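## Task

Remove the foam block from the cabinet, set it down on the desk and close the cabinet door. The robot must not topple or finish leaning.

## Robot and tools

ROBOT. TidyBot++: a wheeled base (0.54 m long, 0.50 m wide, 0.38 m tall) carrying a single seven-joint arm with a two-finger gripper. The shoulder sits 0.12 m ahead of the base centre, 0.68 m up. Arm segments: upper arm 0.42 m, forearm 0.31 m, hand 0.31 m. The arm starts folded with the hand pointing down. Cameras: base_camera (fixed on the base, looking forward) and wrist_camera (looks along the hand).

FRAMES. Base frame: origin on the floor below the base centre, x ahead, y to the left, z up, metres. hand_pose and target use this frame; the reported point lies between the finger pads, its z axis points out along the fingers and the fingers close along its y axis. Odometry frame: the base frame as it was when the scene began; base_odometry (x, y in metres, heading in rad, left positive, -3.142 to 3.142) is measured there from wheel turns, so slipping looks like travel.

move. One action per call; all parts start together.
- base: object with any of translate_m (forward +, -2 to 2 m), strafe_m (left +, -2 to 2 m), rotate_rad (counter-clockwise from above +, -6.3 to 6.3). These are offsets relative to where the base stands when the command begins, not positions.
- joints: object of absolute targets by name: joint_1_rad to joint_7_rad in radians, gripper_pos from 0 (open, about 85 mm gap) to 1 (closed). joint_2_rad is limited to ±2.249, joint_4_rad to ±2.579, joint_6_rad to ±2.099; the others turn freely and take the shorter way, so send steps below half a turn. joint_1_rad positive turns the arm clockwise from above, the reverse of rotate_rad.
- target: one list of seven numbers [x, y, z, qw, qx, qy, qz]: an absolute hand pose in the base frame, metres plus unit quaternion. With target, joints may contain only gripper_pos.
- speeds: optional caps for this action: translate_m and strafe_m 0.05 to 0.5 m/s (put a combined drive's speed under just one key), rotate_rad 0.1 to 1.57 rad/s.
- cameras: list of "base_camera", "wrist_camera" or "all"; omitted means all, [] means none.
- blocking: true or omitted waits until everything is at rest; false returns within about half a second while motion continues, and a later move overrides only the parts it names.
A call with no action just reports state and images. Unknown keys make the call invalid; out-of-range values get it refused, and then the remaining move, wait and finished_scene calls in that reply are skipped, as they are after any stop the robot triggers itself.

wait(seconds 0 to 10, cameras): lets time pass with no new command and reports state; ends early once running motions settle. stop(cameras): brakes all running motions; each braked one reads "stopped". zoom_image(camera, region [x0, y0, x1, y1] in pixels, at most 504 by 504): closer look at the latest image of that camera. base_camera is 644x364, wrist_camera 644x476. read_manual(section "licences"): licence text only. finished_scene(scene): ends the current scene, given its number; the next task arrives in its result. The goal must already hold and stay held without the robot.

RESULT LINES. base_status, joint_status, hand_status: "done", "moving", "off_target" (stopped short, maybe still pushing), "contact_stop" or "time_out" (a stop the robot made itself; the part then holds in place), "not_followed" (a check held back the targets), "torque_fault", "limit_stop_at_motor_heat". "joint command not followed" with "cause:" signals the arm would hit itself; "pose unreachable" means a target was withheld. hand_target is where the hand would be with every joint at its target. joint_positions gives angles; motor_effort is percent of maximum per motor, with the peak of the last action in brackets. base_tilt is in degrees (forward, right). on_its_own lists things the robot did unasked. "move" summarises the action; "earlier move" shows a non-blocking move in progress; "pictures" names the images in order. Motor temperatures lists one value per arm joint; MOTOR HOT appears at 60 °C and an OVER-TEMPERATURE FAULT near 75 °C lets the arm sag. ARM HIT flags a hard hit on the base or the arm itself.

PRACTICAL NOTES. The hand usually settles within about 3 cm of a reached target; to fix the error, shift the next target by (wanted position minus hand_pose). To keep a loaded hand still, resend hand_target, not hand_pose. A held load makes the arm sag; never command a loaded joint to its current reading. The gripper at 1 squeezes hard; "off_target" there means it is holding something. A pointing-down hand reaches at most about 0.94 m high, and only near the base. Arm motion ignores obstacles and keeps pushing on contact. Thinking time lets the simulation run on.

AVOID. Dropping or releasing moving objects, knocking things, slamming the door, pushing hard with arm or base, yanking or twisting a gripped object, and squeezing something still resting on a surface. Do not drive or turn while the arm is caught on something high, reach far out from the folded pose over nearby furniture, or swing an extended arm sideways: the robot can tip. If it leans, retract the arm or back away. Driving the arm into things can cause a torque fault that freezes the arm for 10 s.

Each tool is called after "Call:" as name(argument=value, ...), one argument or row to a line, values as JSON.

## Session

Call:
move(
)

Scene clock: 0.00 s.
Motor temperatures (°C): [33 30 28 30 41 41 42]
base_odometry: x=+0.000 y=+0.000 heading=+0.000
base_tilt: forward=-0.1 right=+0.5
base_status: not commanded
joint_positions: joint_1_rad=+0.001 joint_2_rad=-0.305 joint_3_rad=+3.165 joint_4_rad=-2.552 joint_5_rad=-0.001 joint_6_rad=-0.831 joint_7_rad=+1.546 gripper_pos=+0.000
joint_status: not commanded
motor_effort: joint_1_rad=-1 joint_2_rad=-2 joint_3_rad=+0 joint_4_rad=+14 joint_5_rad=+0 joint_6_rad=+1 joint_7_rad=-1
hand_pose: x=+0.2578 y=-0.0010 z=+0.5758 quat_wxyz=(-0.004, +0.999, -0.024, +0.032) (m; base frame)
hand_target: x=+0.2592 y=-0.0010 z=+0.5766 quat_wxyz=(-0.004, +0.999, -0.024, +0.033) (m; base frame)
hand_status: not commanded
pictures: base_camera, wrist_camera

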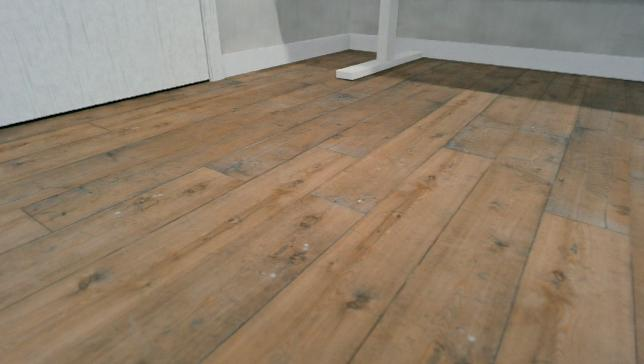

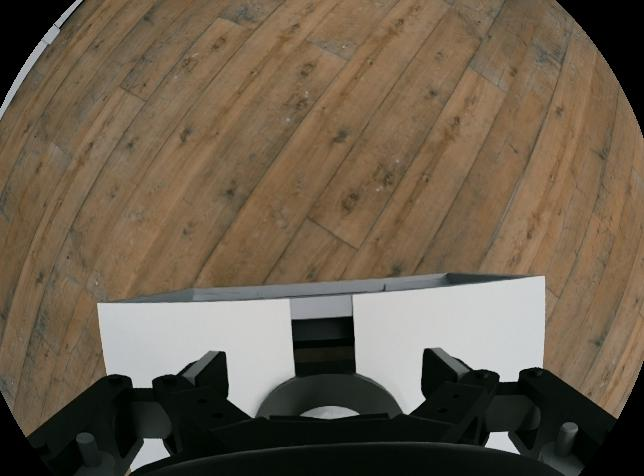

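Foam block this time — simpler to grasp. Look around.

Call:
move(
  joints={"joint_6_rad": 0.5, "joint_2_rad": -0.39, "joint_4_rad": -2.54, "joint_3_rad": 3.14, "joint_5_rad": 0, "joint_1_rad": 0, "joint_7_rad": 1.57},
  cameras=["wrist_camera"],
)

Call:
move(
  base={"rotate_rad": -0.9},
)

Call:
move(
  base={"rotate_rad": -1.3},
)

Scene clock: 6.43 s.
Motor temperatures (°C): [33 30 28 30 41 41 42]
move: done
base_odometry: x=+0.000 y=+0.000 heading=+0.000
base_tilt: forward=-0.1 right=+0.5
base_status: not commanded
joint_positions: joint_1_rad=+0.001 joint_2_rad=-0.376 joint_3_rad=+3.162 joint_4_rad=-2.547 joint_5_rad=-0.001 joint_6_rad=+0.434 joint_7_rad=+1.546 gripper_pos=+0.000
joint_status: all done
motor_effort: joint_1_rad=-1(1) joint_2_rad=-5(6) joint_3_rad=+0(1) joint_4_rad=+20(20) joint_5_rad=+1(1) joint_6_rad=+9(10) joint_7_rad=+0(2)
hand_pose: x=+0.5311 y=-0.0079 z=+0.8443 quat_wxyz=(-0.005, +0.763, -0.020, +0.646) (m; base frame)
hand_target: x=+0.5324 y=+0.0021 z=+0.8743 quat_wxyz=(-0.001, +0.735, +0.000, +0.679) (m; base frame)
hand_status: not commanded
pictures: wrist_camera

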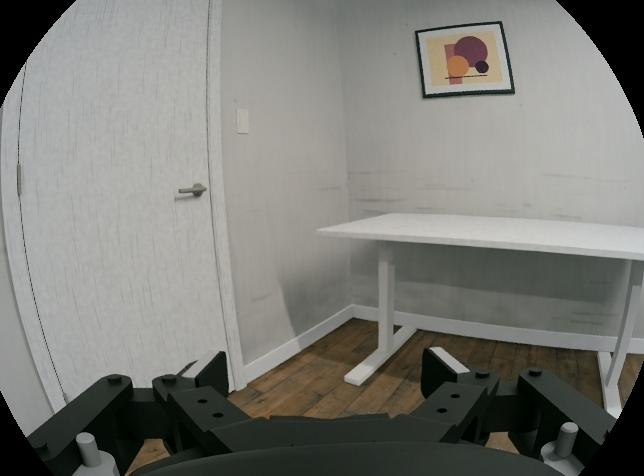

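Scene clock: 8.23 s.
Motor temperatures (°C): [33 30 28 30 41 41 42]
move: done
base_odometry: x=+0.000 y=+0.000 heading=-0.900
base_tilt: forward=-0.1 right=+0.5
base_status: done
joint_positions: joint_1_rad=+0.001 joint_2_rad=-0.376 joint_3_rad=+3.157 joint_4_rad=-2.547 joint_5_rad=-0.001 joint_6_rad=+0.435 joint_7_rad=+1.546 gripper_pos=+0.000
joint_status: not commanded
motor_effort: joint_1_rad=-1(2) joint_2_rad=-5(6) joint_3_rad=-1(2) joint_4_rad=+20(20) joint_5_rad=+1(2) joint_6_rad=+9(10) joint_7_rad=+0(1)
hand_pose: x=+0.5311 y=-0.0058 z=+0.8446 quat_wxyz=(-0.005, +0.763, -0.017, +0.646) (m; base frame)
hand_target: x=+0.5324 y=+0.0021 z=+0.8743 quat_wxyz=(-0.001, +0.735, +0.000, +0.679) (m; base frame)
hand_status: not commanded
pictures: base_camera, wrist_camera

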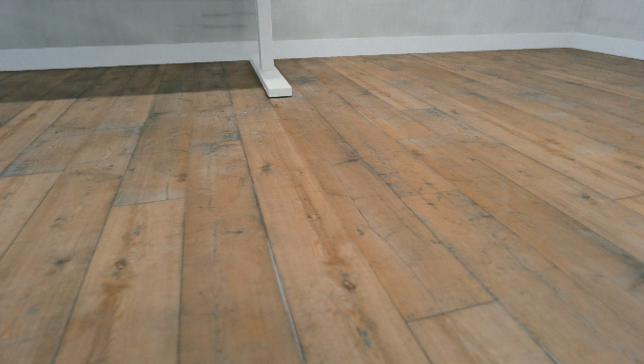

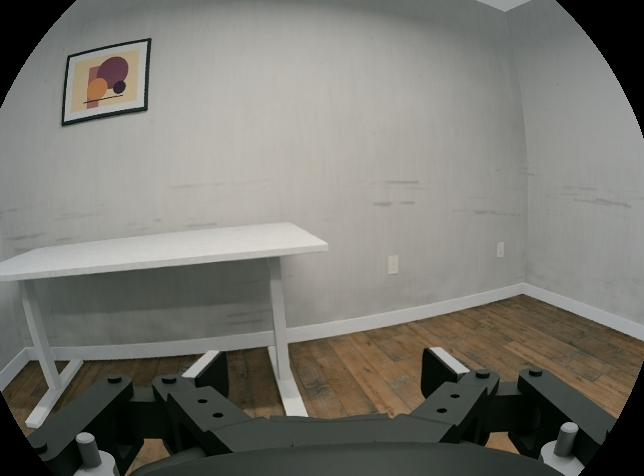

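Scene clock: 10.33 s.
Motor temperatures (°C): [33 30 28 30 41 41 42]
move: done
base_odometry: x=+0.000 y=+0.000 heading=-2.199
base_tilt: forward=-0.1 right=+0.4
base_status: done
joint_positions: joint_1_rad=+0.001 joint_2_rad=-0.376 joint_3_rad=+3.154 joint_4_rad=-2.547 joint_5_rad=-0.001 joint_6_rad=+0.436 joint_7_rad=+1.546 gripper_pos=+0.000
joint_status: not commanded
motor_effort: joint_1_rad=-1(2) joint_2_rad=-6(7) joint_3_rad=+0(1) joint_4_rad=+20(20) joint_5_rad=+1(1) joint_6_rad=+9(10) joint_7_rad=+0(1)
hand_pose: x=+0.5311 y=-0.0048 z=+0.8447 quat_wxyz=(-0.006, +0.763, -0.016, +0.647) (m; base frame)
hand_target: x=+0.5324 y=+0.0021 z=+0.8743 quat_wxyz=(-0.001, +0.735, +0.000, +0.679) (m; base frame)
hand_status: not commanded
pictures: base_camera, wrist_camera

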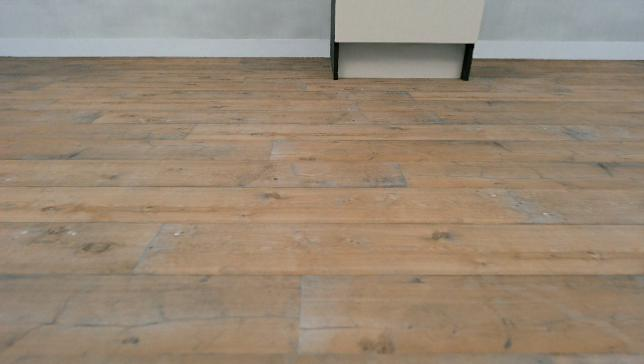

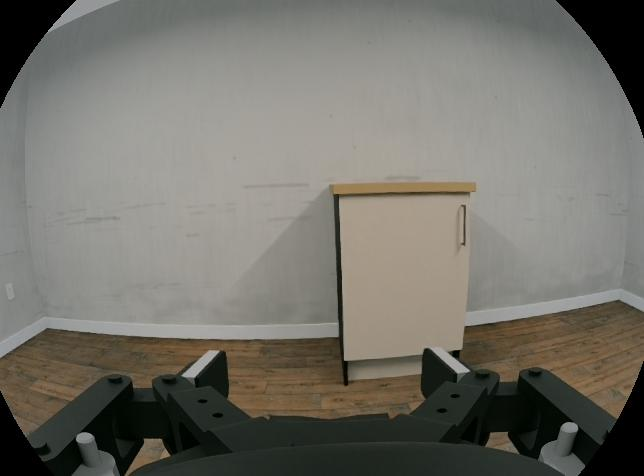

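Call:
move(
  base={"rotate_rad": -0.03},
  target=[0.72, 0.0, 0.775, 0, 0.6884, 0, 0.7253],
  cameras=[],
)

Call:
move(
  base={"translate_m": 0.75, "strafe_m": -0.64},
)

Scene clock: 13.30 s.
Motor temperatures (°C): [33 30 28 30 41 41 42]
move: done
base_odometry: x=+0.000 y=+0.000 heading=-2.229
base_tilt: forward=-0.1 right=+0.5
base_status: done
joint_positions: joint_1_rad=+0.001 joint_2_rad=+0.464 joint_3_rad=+3.154 joint_4_rad=-2.367 joint_5_rad=-0.001 joint_6_rad=+1.233 joint_7_rad=+1.546 gripper_pos=+0.000
joint_status: not commanded
motor_effort: joint_1_rad=-1(2) joint_2_rad=-27(28) joint_3_rad=-1(2) joint_4_rad=+11(20) joint_5_rad=+0(1) joint_6_rad=+9(11) joint_7_rad=-1(1)
hand_pose: x=+0.7148 y=-0.0056 z=+0.7506 quat_wxyz=(-0.002, +0.716, -0.012, +0.698) (m; base frame)
hand_target: x=+0.7200 y=+0.0000 z=+0.7750 quat_wxyz=(+0.000, +0.688, +0.000, +0.725) (m; base frame)
hand_status: done (0.026 m and 4.7 deg from the pose sent, 0.201 m and 12.6 deg at the start)
pictures: none
No camera images: "cameras" was empty.

Scene clock: 16.70 s.
Motor temperatures (°C): [33 30 28 30 41 41 42]
move: done
base_odometry: x=-0.965 y=-0.202 heading=-2.229
base_tilt: forward=+0.0 right=+0.5
base_status: done
joint_positions: joint_1_rad=-0.003 joint_2_rad=+0.466 joint_3_rad=+3.154 joint_4_rad=-2.361 joint_5_rad=-0.001 joint_6_rad=+1.239 joint_7_rad=+1.546 gripper_pos=+0.000
joint_status: not commanded
motor_effort: joint_1_rad=-1(4) joint_2_rad=-27(28) joint_3_rad=-1(3) joint_4_rad=+11(12) joint_5_rad=+1(1) joint_6_rad=+10(10) joint_7_rad=-1(1)
hand_pose: x=+0.7166 y=-0.0031 z=+0.7530 quat_wxyz=(-0.004, +0.713, -0.010, +0.701) (m; base frame)
hand_target: x=+0.7200 y=+0.0000 z=+0.7750 quat_wxyz=(+0.000, +0.688, +0.000, +0.725) (m; base frame)
hand_status: not commanded
pictures: base_camera, wrist_camera

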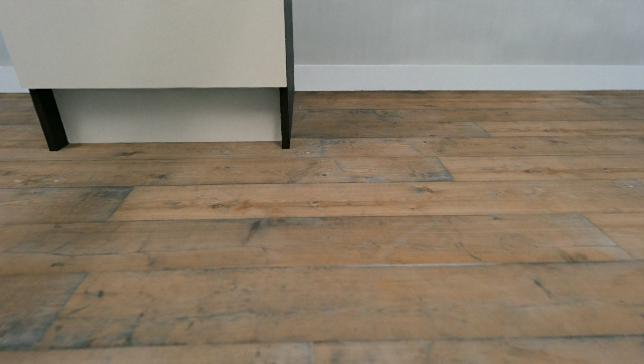

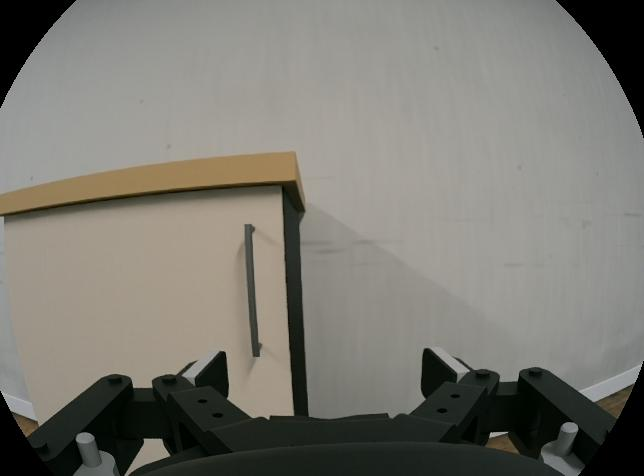

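Call:
move(
  target=[0.72, 0.0, 0.775, 0.018, 0.6882, 0.017, 0.7251],
  base={"translate_m": 0.18, "strafe_m": 0.075},
  speeds={"translate_m": 0.25},
)

Scene clock: 18.97 s.
Motor temperatures (°C): [33 30 28 30 41 41 42]
move: done
base_odometry: x=-1.016 y=-0.390 heading=-2.229
base_tilt: forward=-0.1 right=+0.5
base_status: done
joint_positions: joint_1_rad=-0.006 joint_2_rad=+0.468 joint_3_rad=+3.159 joint_4_rad=-2.360 joint_5_rad=-0.001 joint_6_rad=+1.240 joint_7_rad=+1.567 gripper_pos=+0.000
joint_status: not commanded
motor_effort: joint_1_rad=-1(3) joint_2_rad=-27(29) joint_3_rad=+0(2) joint_4_rad=+11(12) joint_5_rad=+1(1) joint_6_rad=+10(11) joint_7_rad=-1(1)
hand_pose: x=+0.7173 y=-0.0036 z=+0.7532 quat_wxyz=(+0.005, +0.713, -0.002, +0.701) (m; base frame)
hand_target: x=+0.7200 y=+0.0000 z=+0.7750 quat_wxyz=(+0.018, +0.688, +0.017, +0.725) (m; base frame)
hand_status: done (0.022 m and 4.7 deg from the pose sent, 0.022 m and 5.7 deg at the start)
pictures: base_camera, wrist_camera

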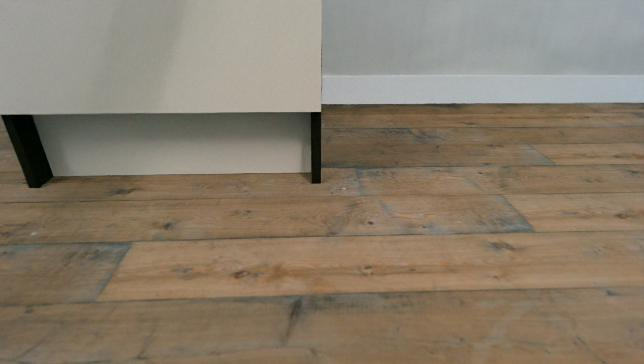

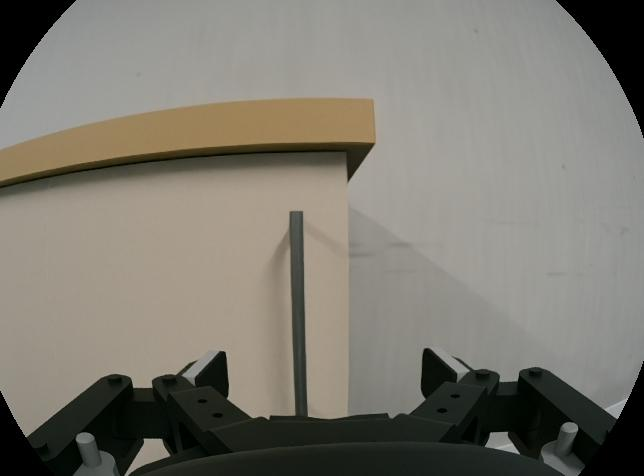

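Call:
move(
  base={"translate_m": 0.05, "strafe_m": 0.021},
  speeds={"translate_m": 0.1},
)

Scene clock: 20.23 s.
Motor temperatures (°C): [33 30 28 30 41 41 42]
move: done
base_odometry: x=-1.030 y=-0.443 heading=-2.230
base_tilt: forward=-0.1 right=+0.5
base_status: done
joint_positions: joint_1_rad=-0.007 joint_2_rad=+0.469 joint_3_rad=+3.159 joint_4_rad=-2.358 joint_5_rad=-0.001 joint_6_rad=+1.240 joint_7_rad=+1.567 gripper_pos=+0.000
joint_status: not commanded
motor_effort: joint_1_rad=-1(3) joint_2_rad=-27(29) joint_3_rad=-1(1) joint_4_rad=+11(12) joint_5_rad=+1(2) joint_6_rad=+9(11) joint_7_rad=-1(1)
hand_pose: x=+0.7178 y=-0.0030 z=+0.7531 quat_wxyz=(+0.004, +0.713, -0.002, +0.701) (m; base frame)
hand_target: x=+0.7200 y=+0.0000 z=+0.7750 quat_wxyz=(+0.018, +0.688, +0.017, +0.725) (m; base frame)
hand_status: not commanded
pictures: base_camera, wrist_camera

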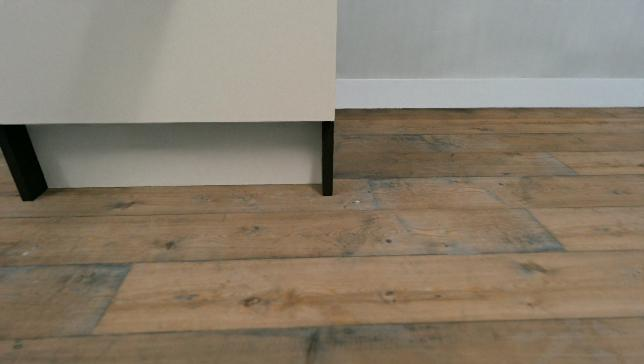

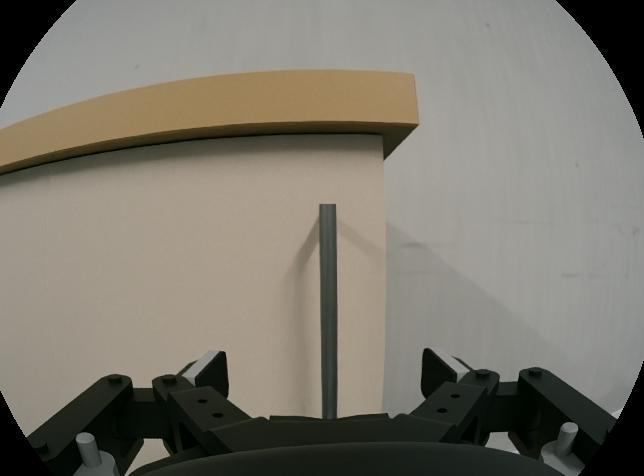

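Call:
move(
  base={"translate_m": 0.06},
  speeds={"translate_m": 0.1},
  cameras=["wrist_camera"],
)

Call:
move(
  joints={"gripper_pos": 0.95},
  cameras=["wrist_camera"],
)

Scene clock: 21.50 s.
Motor temperatures (°C): [33 30 28 30 41 41 42]
move: done
base_odometry: x=-1.067 y=-0.490 heading=-2.229
base_tilt: forward=+0.0 right=+0.5
base_status: done
joint_positions: joint_1_rad=-0.008 joint_2_rad=+0.471 joint_3_rad=+3.159 joint_4_rad=-2.356 joint_5_rad=-0.001 joint_6_rad=+1.240 joint_7_rad=+1.567 gripper_pos=+0.000
joint_status: not commanded
motor_effort: joint_1_rad=-1(3) joint_2_rad=-27(30) joint_3_rad=-1(2) joint_4_rad=+11(12) joint_5_rad=+1(2) joint_6_rad=+10(10) joint_7_rad=-1(1)
hand_pose: x=+0.7185 y=-0.0030 z=+0.7529 quat_wxyz=(+0.004, +0.713, -0.002, +0.701) (m; base frame)
hand_target: x=+0.7200 y=+0.0000 z=+0.7750 quat_wxyz=(+0.018, +0.688, +0.017, +0.725) (m; base frame)
hand_status: not commanded
pictures: wrist_camera

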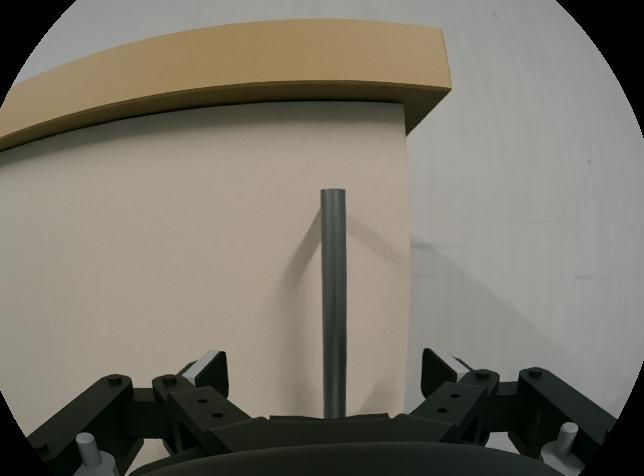

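Scene clock: 22.57 s.
Motor temperatures (°C): [33 30 28 30 41 41 42]
move: done
base_odometry: x=-1.067 y=-0.490 heading=-2.229
base_tilt: forward=+0.0 right=+0.5
base_status: not commanded
joint_positions: joint_1_rad=-0.006 joint_2_rad=+0.471 joint_3_rad=+3.164 joint_4_rad=-2.357 joint_5_rad=-0.002 joint_6_rad=+1.242 joint_7_rad=+1.567 gripper_pos=+0.928
joint_status: all done
motor_effort: joint_1_rad=-5(6) joint_2_rad=-27(28) joint_3_rad=-3(4) joint_4_rad=+12(13) joint_5_rad=+3(5) joint_6_rad=+11(11) joint_7_rad=+0(1)
hand_pose: x=+0.7182 y=-0.0065 z=+0.7529 quat_wxyz=(+0.007, +0.713, -0.003, +0.702) (m; base frame)
hand_target: x=+0.7200 y=+0.0000 z=+0.7750 quat_wxyz=(+0.018, +0.688, +0.017, +0.725) (m; base frame)
hand_status: not commanded
pictures: wrist_camera

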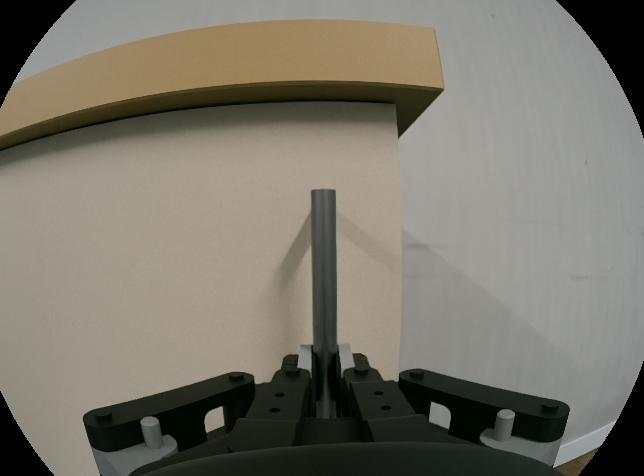

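Call:
move(
  base={"translate_m": -0.109, "strafe_m": 0.199, "rotate_rad": -0.25},
  speeds={"translate_m": 0.15, "rotate_rad": 0.165},
  cameras=[],
)

Call:
move(
  base={"translate_m": -0.109, "strafe_m": 0.199, "rotate_rad": -0.25},
  speeds={"translate_m": 0.15, "rotate_rad": 0.165},
  cameras=["wrist_camera"],
)

Call:
move(
  base={"translate_m": -0.109, "strafe_m": 0.198, "rotate_rad": -0.25},
  speeds={"translate_m": 0.15, "rotate_rad": 0.165},
  cameras=[],
)

Call:
move(
  base={"translate_m": -0.109, "strafe_m": 0.197, "rotate_rad": -0.25},
  speeds={"translate_m": 0.15, "rotate_rad": 0.165},
  cameras=["wrist_camera"],
)

Scene clock: 25.23 s.
Motor temperatures (°C): [33 30 28 30 41 41 42]
move: done
base_odometry: x=-0.843 y=-0.526 heading=-2.480
base_tilt: forward=-0.1 right=+0.5
base_status: done
joint_positions: joint_1_rad=-0.015 joint_2_rad=+0.472 joint_3_rad=+3.166 joint_4_rad=-2.356 joint_5_rad=+0.001 joint_6_rad=+1.242 joint_7_rad=+1.567 gripper_pos=+0.928
joint_status: not commanded
motor_effort: joint_1_rad=-1(4) joint_2_rad=-29(30) joint_3_rad=-1(3) joint_4_rad=+11(14) joint_5_rad=+1(4) joint_6_rad=+10(12) joint_7_rad=+0(1)
hand_pose: x=+0.7189 y=-0.0018 z=+0.7528 quat_wxyz=(+0.005, +0.712, +0.000, +0.702) (m; base frame)
hand_target: x=+0.7200 y=+0.0000 z=+0.7750 quat_wxyz=(+0.018, +0.688, +0.017, +0.725) (m; base frame)
hand_status: not commanded
pictures: none
No camera images: "cameras" was empty.

Scene clock: 27.40 s.
Motor temperatures (°C): [33 30 28 30 41 41 42]
move: done
base_odometry: x=-0.634 y=-0.616 heading=-2.731
base_tilt: forward=+0.0 right=+0.4
base_status: done
joint_positions: joint_1_rad=-0.020 joint_2_rad=+0.473 joint_3_rad=+3.165 joint_4_rad=-2.356 joint_5_rad=+0.003 joint_6_rad=+1.243 joint_7_rad=+1.567 gripper_pos=+0.928
joint_status: not commanded
motor_effort: joint_1_rad=-1(5) joint_2_rad=-29(30) joint_3_rad=+0(4) joint_4_rad=+11(13) joint_5_rad=+0(4) joint_6_rad=+10(12) joint_7_rad=-1(1)
hand_pose: x=+0.7189 y=+0.0023 z=+0.7528 quat_wxyz=(+0.002, +0.712, +0.003, +0.702) (m; base frame)
hand_target: x=+0.7200 y=+0.0000 z=+0.7750 quat_wxyz=(+0.018, +0.688, +0.017, +0.725) (m; base frame)
hand_status: not commanded
pictures: wrist_camera

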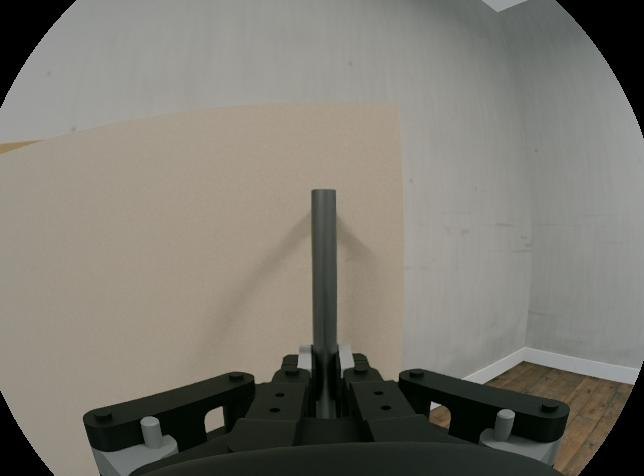

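Scene clock: 29.53 s.
Motor temperatures (°C): [33 30 28 30 41 41 42]
move: done
base_odometry: x=-0.455 y=-0.754 heading=-2.981
base_tilt: forward=-0.1 right=+0.5
base_status: done
joint_positions: joint_1_rad=-0.026 joint_2_rad=+0.474 joint_3_rad=+3.162 joint_4_rad=-2.355 joint_5_rad=+0.005 joint_6_rad=+1.245 joint_7_rad=+1.567 gripper_pos=+0.928
joint_status: not commanded
motor_effort: joint_1_rad=+0(5) joint_2_rad=-28(31) joint_3_rad=+0(5) joint_4_rad=+11(14) joint_5_rad=+0(4) joint_6_rad=+10(12) joint_7_rad=+0(1)
hand_pose: x=+0.7190 y=+0.0080 z=+0.7527 quat_wxyz=(-0.002, +0.712, +0.007, +0.702) (m; base frame)
hand_target: x=+0.7200 y=+0.0000 z=+0.7750 quat_wxyz=(+0.018, +0.688, +0.017, +0.725) (m; base frame)
hand_status: not commanded
pictures: none
No camera images: "cameras" was empty.

Scene clock: 31.67 s.
Motor temperatures (°C): [33 30 28 30 41 41 42]
move: done
base_odometry: x=-0.316 y=-0.931 heading=+3.051
base_tilt: forward=+0.0 right=+0.5
base_status: done
joint_positions: joint_1_rad=-0.032 joint_2_rad=+0.474 joint_3_rad=+3.158 joint_4_rad=-2.355 joint_5_rad=+0.008 joint_6_rad=+1.246 joint_7_rad=+1.567 gripper_pos=+0.928
joint_status: not commanded
motor_effort: joint_1_rad=+1(7) joint_2_rad=-28(30) joint_3_rad=+0(5) joint_4_rad=+11(14) joint_5_rad=+0(5) joint_6_rad=+10(12) joint_7_rad=-1(1)
hand_pose: x=+0.7189 y=+0.0149 z=+0.7528 quat_wxyz=(-0.007, +0.712, +0.011, +0.702) (m; base frame)
hand_target: x=+0.7200 y=+0.0000 z=+0.7750 quat_wxyz=(+0.018, +0.688, +0.017, +0.725) (m; base frame)
hand_status: not commanded
pictures: wrist_camera

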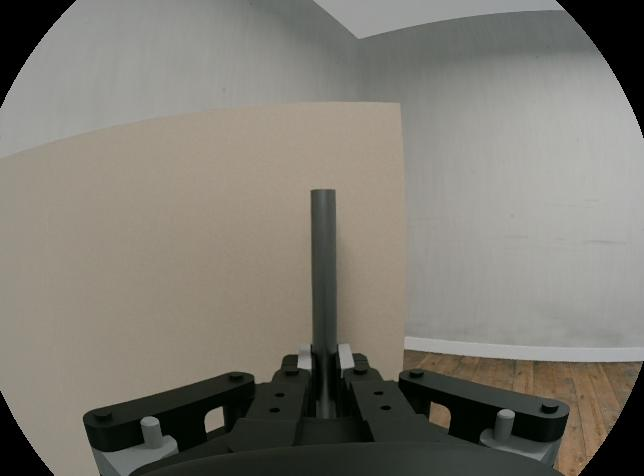

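Call:
move(
  base={"translate_m": -0.119, "strafe_m": 0.23, "rotate_rad": -0.28},
  speeds={"translate_m": 0.15, "rotate_rad": 0.165},
  cameras=[],
)

Call:
move(
  base={"translate_m": -0.119, "strafe_m": 0.232, "rotate_rad": -0.28},
  speeds={"translate_m": 0.15, "rotate_rad": 0.165},
  cameras=["wrist_camera"],
)

Call:
move(
  joints={"gripper_pos": 0.0},
  cameras=[],
)

Call:
move(
  base={"translate_m": -0.4},
  cameras=["wrist_camera"],
)

Scene clock: 34.33 s.
Motor temperatures (°C): [33 30 28 30 41 41 42]
move: done
base_odometry: x=-0.219 y=-1.171 heading=+2.771
base_tilt: forward=-0.1 right=+0.4
base_status: done
joint_positions: joint_1_rad=-0.028 joint_2_rad=+0.475 joint_3_rad=+3.155 joint_4_rad=-2.355 joint_5_rad=+0.012 joint_6_rad=+1.246 joint_7_rad=+1.567 gripper_pos=+0.928
joint_status: not commanded
motor_effort: joint_1_rad=+2(8) joint_2_rad=-28(30) joint_3_rad=+1(6) joint_4_rad=+11(13) joint_5_rad=-1(6) joint_6_rad=+10(12) joint_7_rad=-1(1)
hand_pose: x=+0.7190 y=+0.0151 z=+0.7528 quat_wxyz=(-0.007, +0.711, +0.012, +0.703) (m; base frame)
hand_target: x=+0.7200 y=+0.0000 z=+0.7750 quat_wxyz=(+0.018, +0.688, +0.017, +0.725) (m; base frame)
hand_status: not commanded
pictures: none
No camera images: "cameras" was empty.

Scene clock: 36.73 s.
Motor temperatures (°C): [33 31 28 30 41 41 42]
move: done
base_odometry: x=-0.192 y=-1.431 heading=+2.490
base_tilt: forward=-0.1 right=+0.4
base_status: done
joint_positions: joint_1_rad=-0.027 joint_2_rad=+0.475 joint_3_rad=+3.156 joint_4_rad=-2.355 joint_5_rad=+0.013 joint_6_rad=+1.247 joint_7_rad=+1.567 gripper_pos=+0.928
joint_status: not commanded
motor_effort: joint_1_rad=+2(7) joint_2_rad=-28(30) joint_3_rad=+2(6) joint_4_rad=+11(13) joint_5_rad=-1(6) joint_6_rad=+10(12) joint_7_rad=-1(1)
hand_pose: x=+0.7191 y=+0.0142 z=+0.7528 quat_wxyz=(-0.007, +0.711, +0.012, +0.703) (m; base frame)
hand_target: x=+0.7200 y=+0.0000 z=+0.7750 quat_wxyz=(+0.018, +0.688, +0.017, +0.725) (m; base frame)
hand_status: not commanded
pictures: wrist_camera

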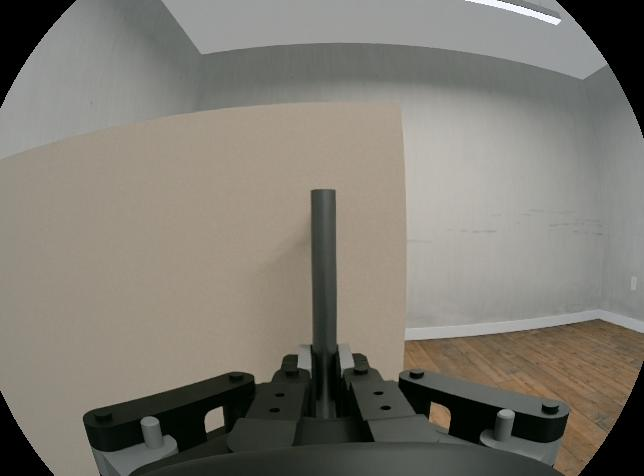

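Scene clock: 37.80 s.
Motor temperatures (°C): [33 31 28 30 41 41 42]
move: done
base_odometry: x=-0.192 y=-1.431 heading=+2.490
base_tilt: forward=-0.1 right=+0.5
base_status: not commanded
joint_positions: joint_1_rad=-0.021 joint_2_rad=+0.475 joint_3_rad=+3.157 joint_4_rad=-2.355 joint_5_rad=+0.013 joint_6_rad=+1.247 joint_7_rad=+1.567 gripper_pos=+0.000
joint_status: all done
motor_effort: joint_1_rad=-1(2) joint_2_rad=-28(29) joint_3_rad=+0(2) joint_4_rad=+11(11) joint_5_rad=+0(1) joint_6_rad=+9(11) joint_7_rad=-1(1)
hand_pose: x=+0.7191 y=+0.0104 z=+0.7528 quat_wxyz=(-0.004, +0.711, +0.010, +0.703) (m; base frame)
hand_target: x=+0.7200 y=+0.0000 z=+0.7750 quat_wxyz=(+0.018, +0.688, +0.017, +0.725) (m; base frame)
hand_status: not commanded
pictures: none
No camera images: "cameras" was empty.

Scene clock: 39.77 s.
Motor temperatures (°C): [33 31 28 30 41 41 42]
move: done
base_odometry: x=+0.126 y=-1.673 heading=+2.490
base_tilt: forward=-0.1 right=+0.5
base_status: done
joint_positions: joint_1_rad=-0.021 joint_2_rad=+0.474 joint_3_rad=+3.157 joint_4_rad=-2.357 joint_5_rad=+0.013 joint_6_rad=+1.247 joint_7_rad=+1.567 gripper_pos=+0.000
joint_status: not commanded
motor_effort: joint_1_rad=-1(2) joint_2_rad=-28(30) joint_3_rad=+0(2) joint_4_rad=+10(13) joint_5_rad=+1(1) joint_6_rad=+9(10) joint_7_rad=-1(1)
hand_pose: x=+0.7184 y=+0.0104 z=+0.7529 quat_wxyz=(-0.004, +0.712, +0.010, +0.703) (m; base frame)
hand_target: x=+0.7200 y=+0.0000 z=+0.7750 quat_wxyz=(+0.018, +0.688, +0.017, +0.725) (m; base frame)
hand_status: not commanded
pictures: wrist_camera

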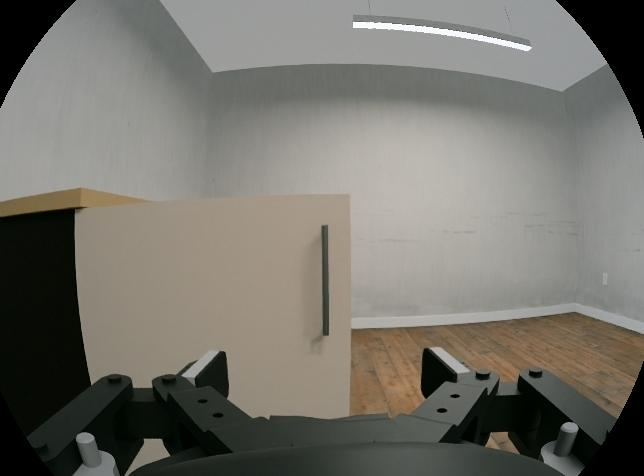

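Call:
move(
  base={"rotate_rad": 1.564},
  joints={"joint_1_rad": 0, "joint_2_rad": -0.39, "joint_3_rad": 3.14, "joint_4_rad": -2.54, "joint_5_rad": 0, "joint_6_rad": 0.5, "joint_7_rad": 1.57},
  cameras=[],
)

Call:
move(
  base={"translate_m": -0.8},
  cameras=[],
)

Call:
move(
  base={"strafe_m": -1.43},
)

Call:
zoom_image(
  camera="wrist_camera",
  region=[200, 200, 460, 420],
)

Call:
zoom_image(
  camera="base_camera",
  region=[200, 0, 460, 120],
)

Scene clock: 42.50 s.
Motor temperatures (°C): [33 31 28 30 41 41 42]
move: done
base_odometry: x=+0.126 y=-1.673 heading=-2.230
base_tilt: forward=-0.1 right=+0.5
base_status: done
joint_positions: joint_1_rad=-0.013 joint_2_rad=-0.375 joint_3_rad=+3.149 joint_4_rad=-2.534 joint_5_rad=+0.013 joint_6_rad=+0.549 joint_7_rad=+1.567 gripper_pos=+0.000
joint_status: all done
motor_effort: joint_1_rad=-1(4) joint_2_rad=-6(30) joint_3_rad=+0(3) joint_4_rad=+20(21) joint_5_rad=+1(2) joint_6_rad=+9(11) joint_7_rad=-1(2)
hand_pose: x=+0.5374 y=+0.0057 z=+0.8868 quat_wxyz=(-0.003, +0.721, +0.007, +0.693) (m; base frame)
hand_target: x=+0.5324 y=+0.0021 z=+0.8743 quat_wxyz=(-0.001, +0.735, +0.000, +0.679) (m; base frame)
hand_status: not commanded
pictures: none
No camera images: "cameras" was empty.

Scene clock: 45.17 s.
Motor temperatures (°C): [32 31 28 30 41 41 42]
move: done
base_odometry: x=+0.616 y=-1.041 heading=-2.229
base_tilt: forward=-0.1 right=+0.5
base_status: done
joint_positions: joint_1_rad=-0.013 joint_2_rad=-0.384 joint_3_rad=+3.149 joint_4_rad=-2.538 joint_5_rad=+0.013 joint_6_rad=+0.544 joint_7_rad=+1.567 gripper_pos=+0.000
joint_status: not commanded
motor_effort: joint_1_rad=-1(1) joint_2_rad=-6(10) joint_3_rad=+0(1) joint_4_rad=+20(21) joint_5_rad=+0(1) joint_6_rad=+10(11) joint_7_rad=-1(1)
hand_pose: x=+0.5348 y=+0.0056 z=+0.8868 quat_wxyz=(-0.003, +0.721, +0.007, +0.693) (m; base frame)
hand_target: x=+0.5324 y=+0.0021 z=+0.8743 quat_wxyz=(-0.001, +0.735, +0.000, +0.679) (m; base frame)
hand_status: not commanded
pictures: none
No camera images: "cameras" was empty.

Scene clock: 48.83 s.
Motor temperatures (°C): [32 31 28 30 41 41 42]
move: done
base_odometry: x=-0.515 y=-0.166 heading=-2.229
base_tilt: forward=-0.1 right=+0.5
base_status: done
joint_positions: joint_1_rad=-0.012 joint_2_rad=-0.384 joint_3_rad=+3.149 joint_4_rad=-2.538 joint_5_rad=+0.013 joint_6_rad=+0.544 joint_7_rad=+1.567 gripper_pos=+0.000
joint_status: not commanded
motor_effort: joint_1_rad=-1(2) joint_2_rad=-6(6) joint_3_rad=+0(3) joint_4_rad=+20(20) joint_5_rad=+1(2) joint_6_rad=+10(11) joint_7_rad=-1(1)
hand_pose: x=+0.5348 y=+0.0054 z=+0.8866 quat_wxyz=(-0.003, +0.721, +0.006, +0.693) (m; base frame)
hand_target: x=+0.5324 y=+0.0021 z=+0.8743 quat_wxyz=(-0.001, +0.735, +0.000, +0.679) (m; base frame)
hand_status: not commanded
pictures: base_camera, wrist_camera

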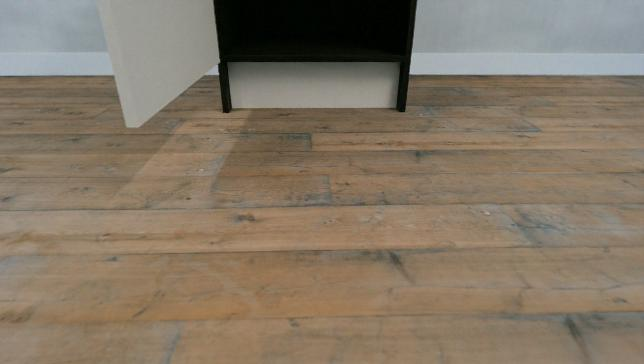

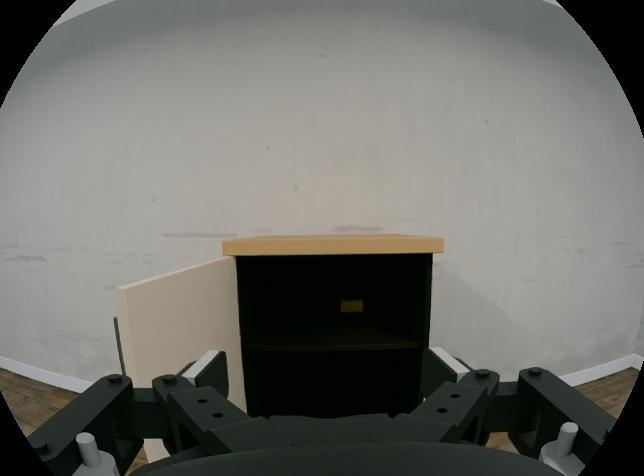

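Scaled by 1.938.

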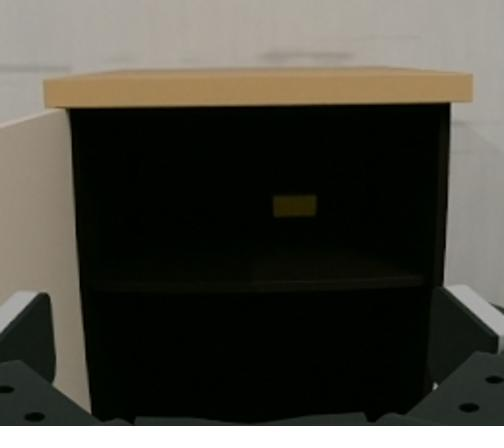

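Scaled by 1.938.

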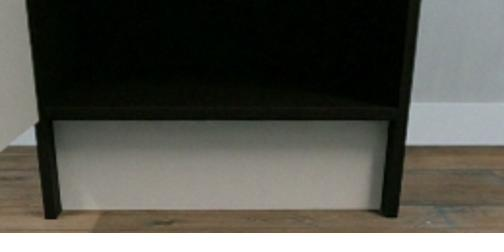

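Call:
move(
  target=[0.62, 0.0, 0.80, 0.018, 0.6882, 0.017, 0.7251],
  base={"translate_m": 0.35},
)

Call:
zoom_image(
  camera="wrist_camera",
  region=[200, 180, 460, 400],
)

Scene clock: 51.87 s.
Motor temperatures (°C): [32 31 28 30 41 41 42]
move: off_target
base_odometry: x=-0.729 y=-0.443 heading=-2.230
base_tilt: forward=+0.0 right=+0.5
base_status: done
joint_positions: joint_1_rad=-0.012 joint_2_rad=+0.260 joint_3_rad=+3.149 joint_4_rad=-2.562 joint_5_rad=+0.013 joint_6_rad=+1.299 joint_7_rad=+1.567 gripper_pos=+0.000
joint_status: not commanded
motor_effort: joint_1_rad=-1(1) joint_2_rad=-20(22) joint_3_rad=+0(1) joint_4_rad=+11(21) joint_5_rad=+1(1) joint_6_rad=+9(11) joint_7_rad=+0(1)
hand_pose: x=+0.6369 y=+0.0084 z=+0.8049 quat_wxyz=(-0.006, +0.690, +0.007, +0.724) (m; base frame)
hand_target: x=+0.6335 y=+0.0000 z=+0.8192 quat_wxyz=(+0.018, +0.670, +0.017, +0.742) (m; base frame)
hand_status: off_target (0.019 m and 3.0 deg from the pose sent, 0.122 m and 5.9 deg at the start; a joint's target at an end of its range on 49 of 49 steps)
pictures: base_camera, wrist_camera

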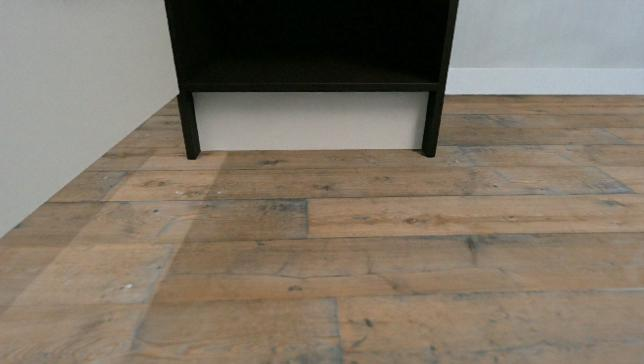

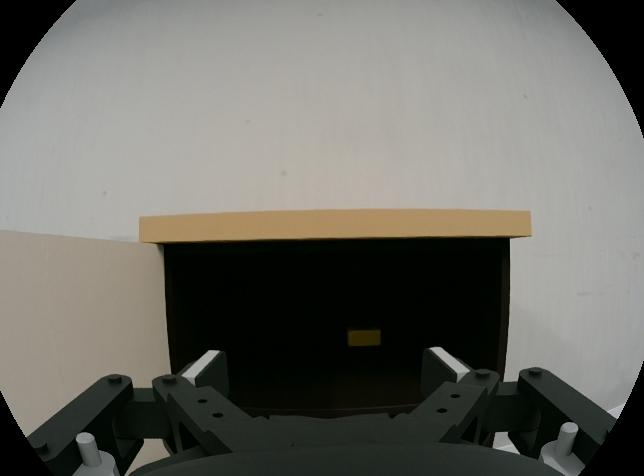

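Scaled by 1.938.

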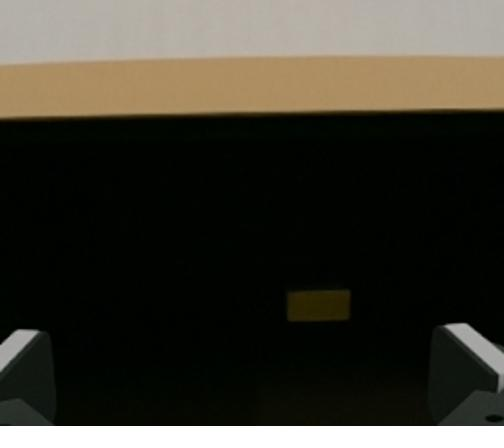

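Call:
move(
  base={"translate_m": 0.28, "strafe_m": -0.12},
  speeds={"translate_m": 0.25},
)

Call:
zoom_image(
  camera="wrist_camera",
  region=[260, 300, 400, 420],
)

Scene clock: 54.80 s.
Motor temperatures (°C): [32 31 28 30 41 41 42]
move: done
base_odometry: x=-0.996 y=-0.591 heading=-2.230
base_tilt: forward=+0.0 right=+0.5
base_status: done
joint_positions: joint_1_rad=-0.012 joint_2_rad=+0.262 joint_3_rad=+3.149 joint_4_rad=-2.568 joint_5_rad=+0.013 joint_6_rad=+1.303 joint_7_rad=+1.567 gripper_pos=+0.000
joint_status: not commanded
motor_effort: joint_1_rad=-1(2) joint_2_rad=-20(22) joint_3_rad=-1(1) joint_4_rad=+11(12) joint_5_rad=+1(1) joint_6_rad=+9(10) joint_7_rad=+0(1)
hand_pose: x=+0.6355 y=+0.0083 z=+0.8025 quat_wxyz=(-0.006, +0.691, +0.007, +0.722) (m; base frame)
hand_target: x=+0.6335 y=+0.0000 z=+0.8192 quat_wxyz=(+0.018, +0.670, +0.017, +0.742) (m; base frame)
hand_status: not commanded
pictures: base_camera, wrist_camera

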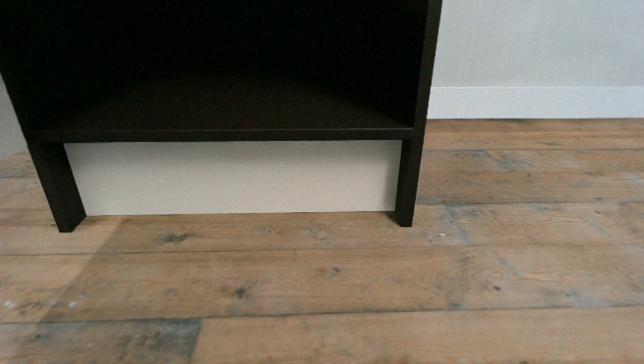

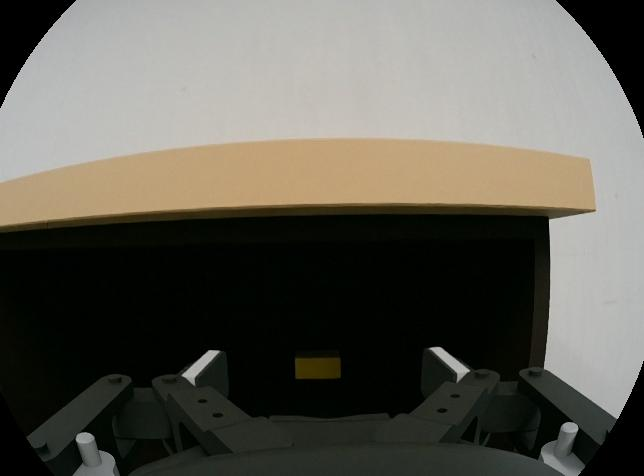

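Scaled by 3.600.

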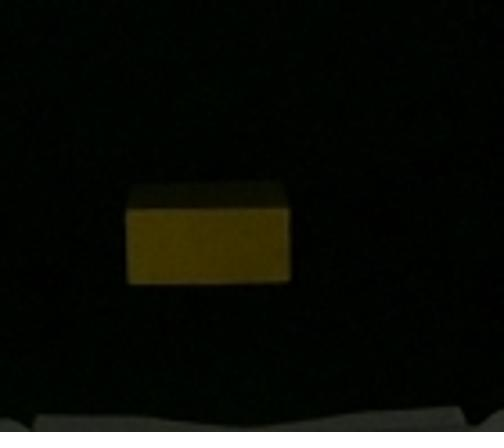

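Call:
move(
  base={"translate_m": -0.45, "strafe_m": -0.02},
  cameras=[],
)

Call:
move(
  joints={"joint_1_rad": 0.0, "joint_2_rad": 1.49, "joint_3_rad": 3.14, "joint_4_rad": 0.23, "joint_5_rad": 0.0, "joint_6_rad": -0.546, "joint_7_rad": 1.6, "gripper_pos": 1.0},
)

Scene clock: 58.87 s.
Motor temperatures (°C): [32 31 28 30 41 41 42]
move: done
base_odometry: x=-0.736 y=-0.223 heading=-2.229
base_tilt: forward=-0.1 right=+0.4
base_status: done
joint_positions: joint_1_rad=-0.012 joint_2_rad=+0.264 joint_3_rad=+3.149 joint_4_rad=-2.574 joint_5_rad=+0.013 joint_6_rad=+1.305 joint_7_rad=+1.567 gripper_pos=+0.000
joint_status: not commanded
motor_effort: joint_1_rad=-1(2) joint_2_rad=-20(22) joint_3_rad=+0(1) joint_4_rad=+11(12) joint_5_rad=+1(1) joint_6_rad=+10(10) joint_7_rad=-1(1)
hand_pose: x=+0.6338 y=+0.0083 z=+0.8001 quat_wxyz=(-0.006, +0.693, +0.007, +0.721) (m; base frame)
hand_target: x=+0.6335 y=+0.0000 z=+0.8192 quat_wxyz=(+0.018, +0.670, +0.017, +0.742) (m; base frame)
hand_status: not commanded
pictures: none
No camera images: "cameras" was empty.

Scene clock: 62.60 s.
Motor temperatures (°C): [32 31 28 31 41 41 42]
move: done
base_odometry: x=-0.736 y=-0.223 heading=-2.229
base_tilt: forward=-0.1 right=+0.5
base_status: not commanded
joint_positions: joint_1_rad=-0.012 joint_2_rad=+1.486 joint_3_rad=+3.149 joint_4_rad=+0.209 joint_5_rad=+0.013 joint_6_rad=-0.495 joint_7_rad=+1.567 gripper_pos=+0.999
joint_status: all done
motor_effort: joint_1_rad=-1(2) joint_2_rad=-58(59) joint_3_rad=-1(2) joint_4_rad=+22(24) joint_5_rad=+1(2) joint_6_rad=+10(11) joint_7_rad=-1(1)
hand_pose: x=+1.1441 y=+0.0116 z=+0.7457 quat_wxyz=(+0.004, +0.775, +0.008, +0.632) (m; base frame)
hand_target: x=+1.1404 y=+0.0014 z=+0.7394 quat_wxyz=(+0.008, +0.785, +0.011, +0.619) (m; base frame)
hand_status: not commanded
pictures: base_camera, wrist_camera

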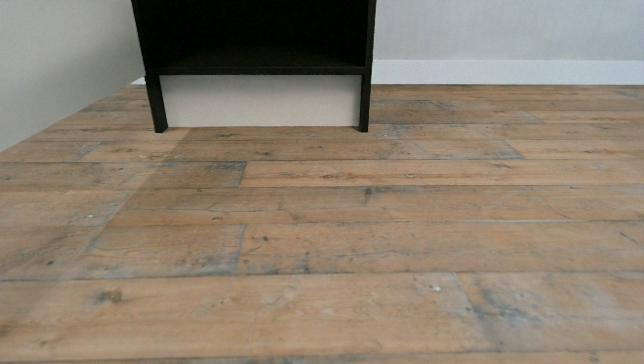

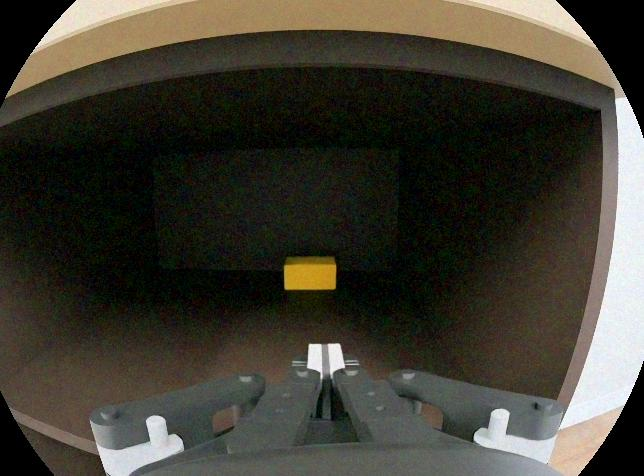

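Call:
move(
  base={"translate_m": 0.4, "strafe_m": -0.02},
  joints={"joint_2_rad": 1.505, "joint_6_rad": -0.60},
  speeds={"translate_m": 0.2},
)

Scene clock: 66.13 s.
Motor temperatures (°C): [32 31 28 31 41 41 42]
move: done
base_odometry: x=-0.997 y=-0.527 heading=-2.230
base_tilt: forward=+0.0 right=+0.5
base_status: done
joint_positions: joint_1_rad=-0.010 joint_2_rad=+1.508 joint_3_rad=+3.149 joint_4_rad=+0.215 joint_5_rad=+0.013 joint_6_rad=-0.560 joint_7_rad=+1.567 gripper_pos=+0.999
joint_status: all done
motor_effort: joint_1_rad=-1(2) joint_2_rad=-57(60) joint_3_rad=-1(2) joint_4_rad=+23(23) joint_5_rad=+1(2) joint_6_rad=+9(11) joint_7_rad=+0(1)
hand_pose: x=+1.1401 y=+0.0087 z=+0.7078 quat_wxyz=(+0.005, +0.800, +0.007, +0.601) (m; base frame)
hand_target: x=+1.1366 y=+0.0014 z=+0.7079 quat_wxyz=(+0.008, +0.806, +0.011, +0.592) (m; base frame)
hand_status: not commanded
pictures: base_camera, wrist_camera

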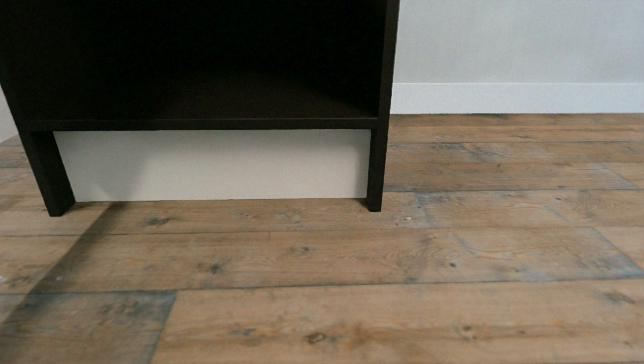

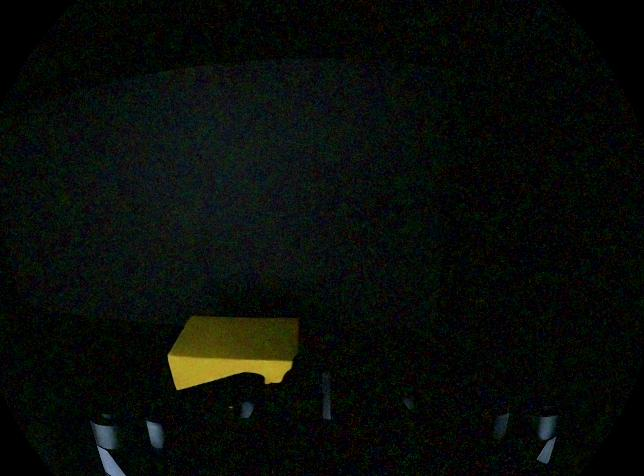

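Call:
move(
  base={"translate_m": 0.095, "strafe_m": 0.039},
  speeds={"translate_m": 0.1},
)

Call:
zoom_image(
  camera="wrist_camera",
  region=[180, 280, 480, 476],
)

Scene clock: 68.30 s.
Motor temperatures (°C): [32 31 28 31 41 41 42]
move: done
base_odometry: x=-1.024 y=-0.626 heading=-2.230
base_tilt: forward=+0.0 right=+0.4
base_status: done
joint_positions: joint_1_rad=-0.007 joint_2_rad=+1.508 joint_3_rad=+3.149 joint_4_rad=+0.215 joint_5_rad=+0.013 joint_6_rad=-0.560 joint_7_rad=+1.567 gripper_pos=+0.999
joint_status: not commanded
motor_effort: joint_1_rad=-1(4) joint_2_rad=-58(59) joint_3_rad=-1(1) joint_4_rad=+22(23) joint_5_rad=+1(1) joint_6_rad=+9(10) joint_7_rad=-1(1)
hand_pose: x=+1.1402 y=+0.0055 z=+0.7072 quat_wxyz=(+0.006, +0.800, +0.006, +0.600) (m; base frame)
hand_target: x=+1.1366 y=+0.0014 z=+0.7079 quat_wxyz=(+0.008, +0.806, +0.011, +0.592) (m; base frame)
hand_status: not commanded
pictures: base_camera, wrist_camera

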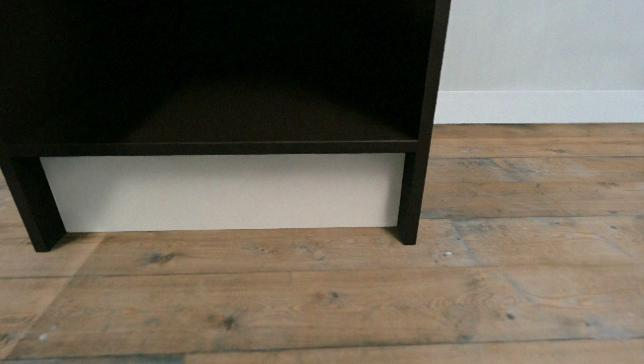

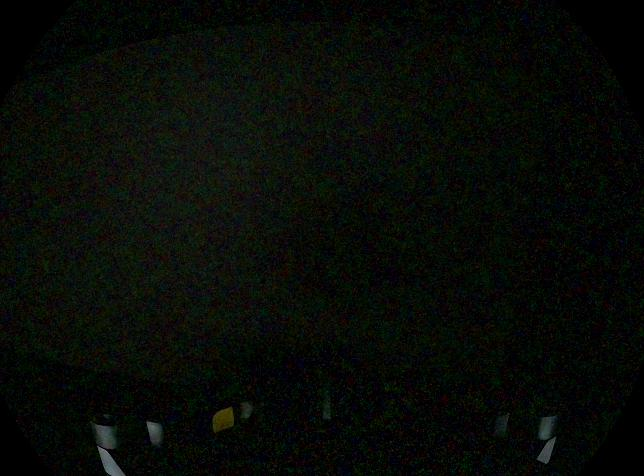

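Scaled by 1.680.

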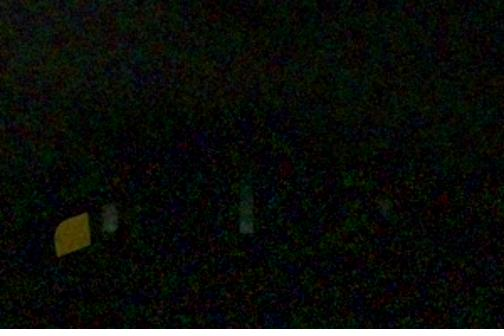

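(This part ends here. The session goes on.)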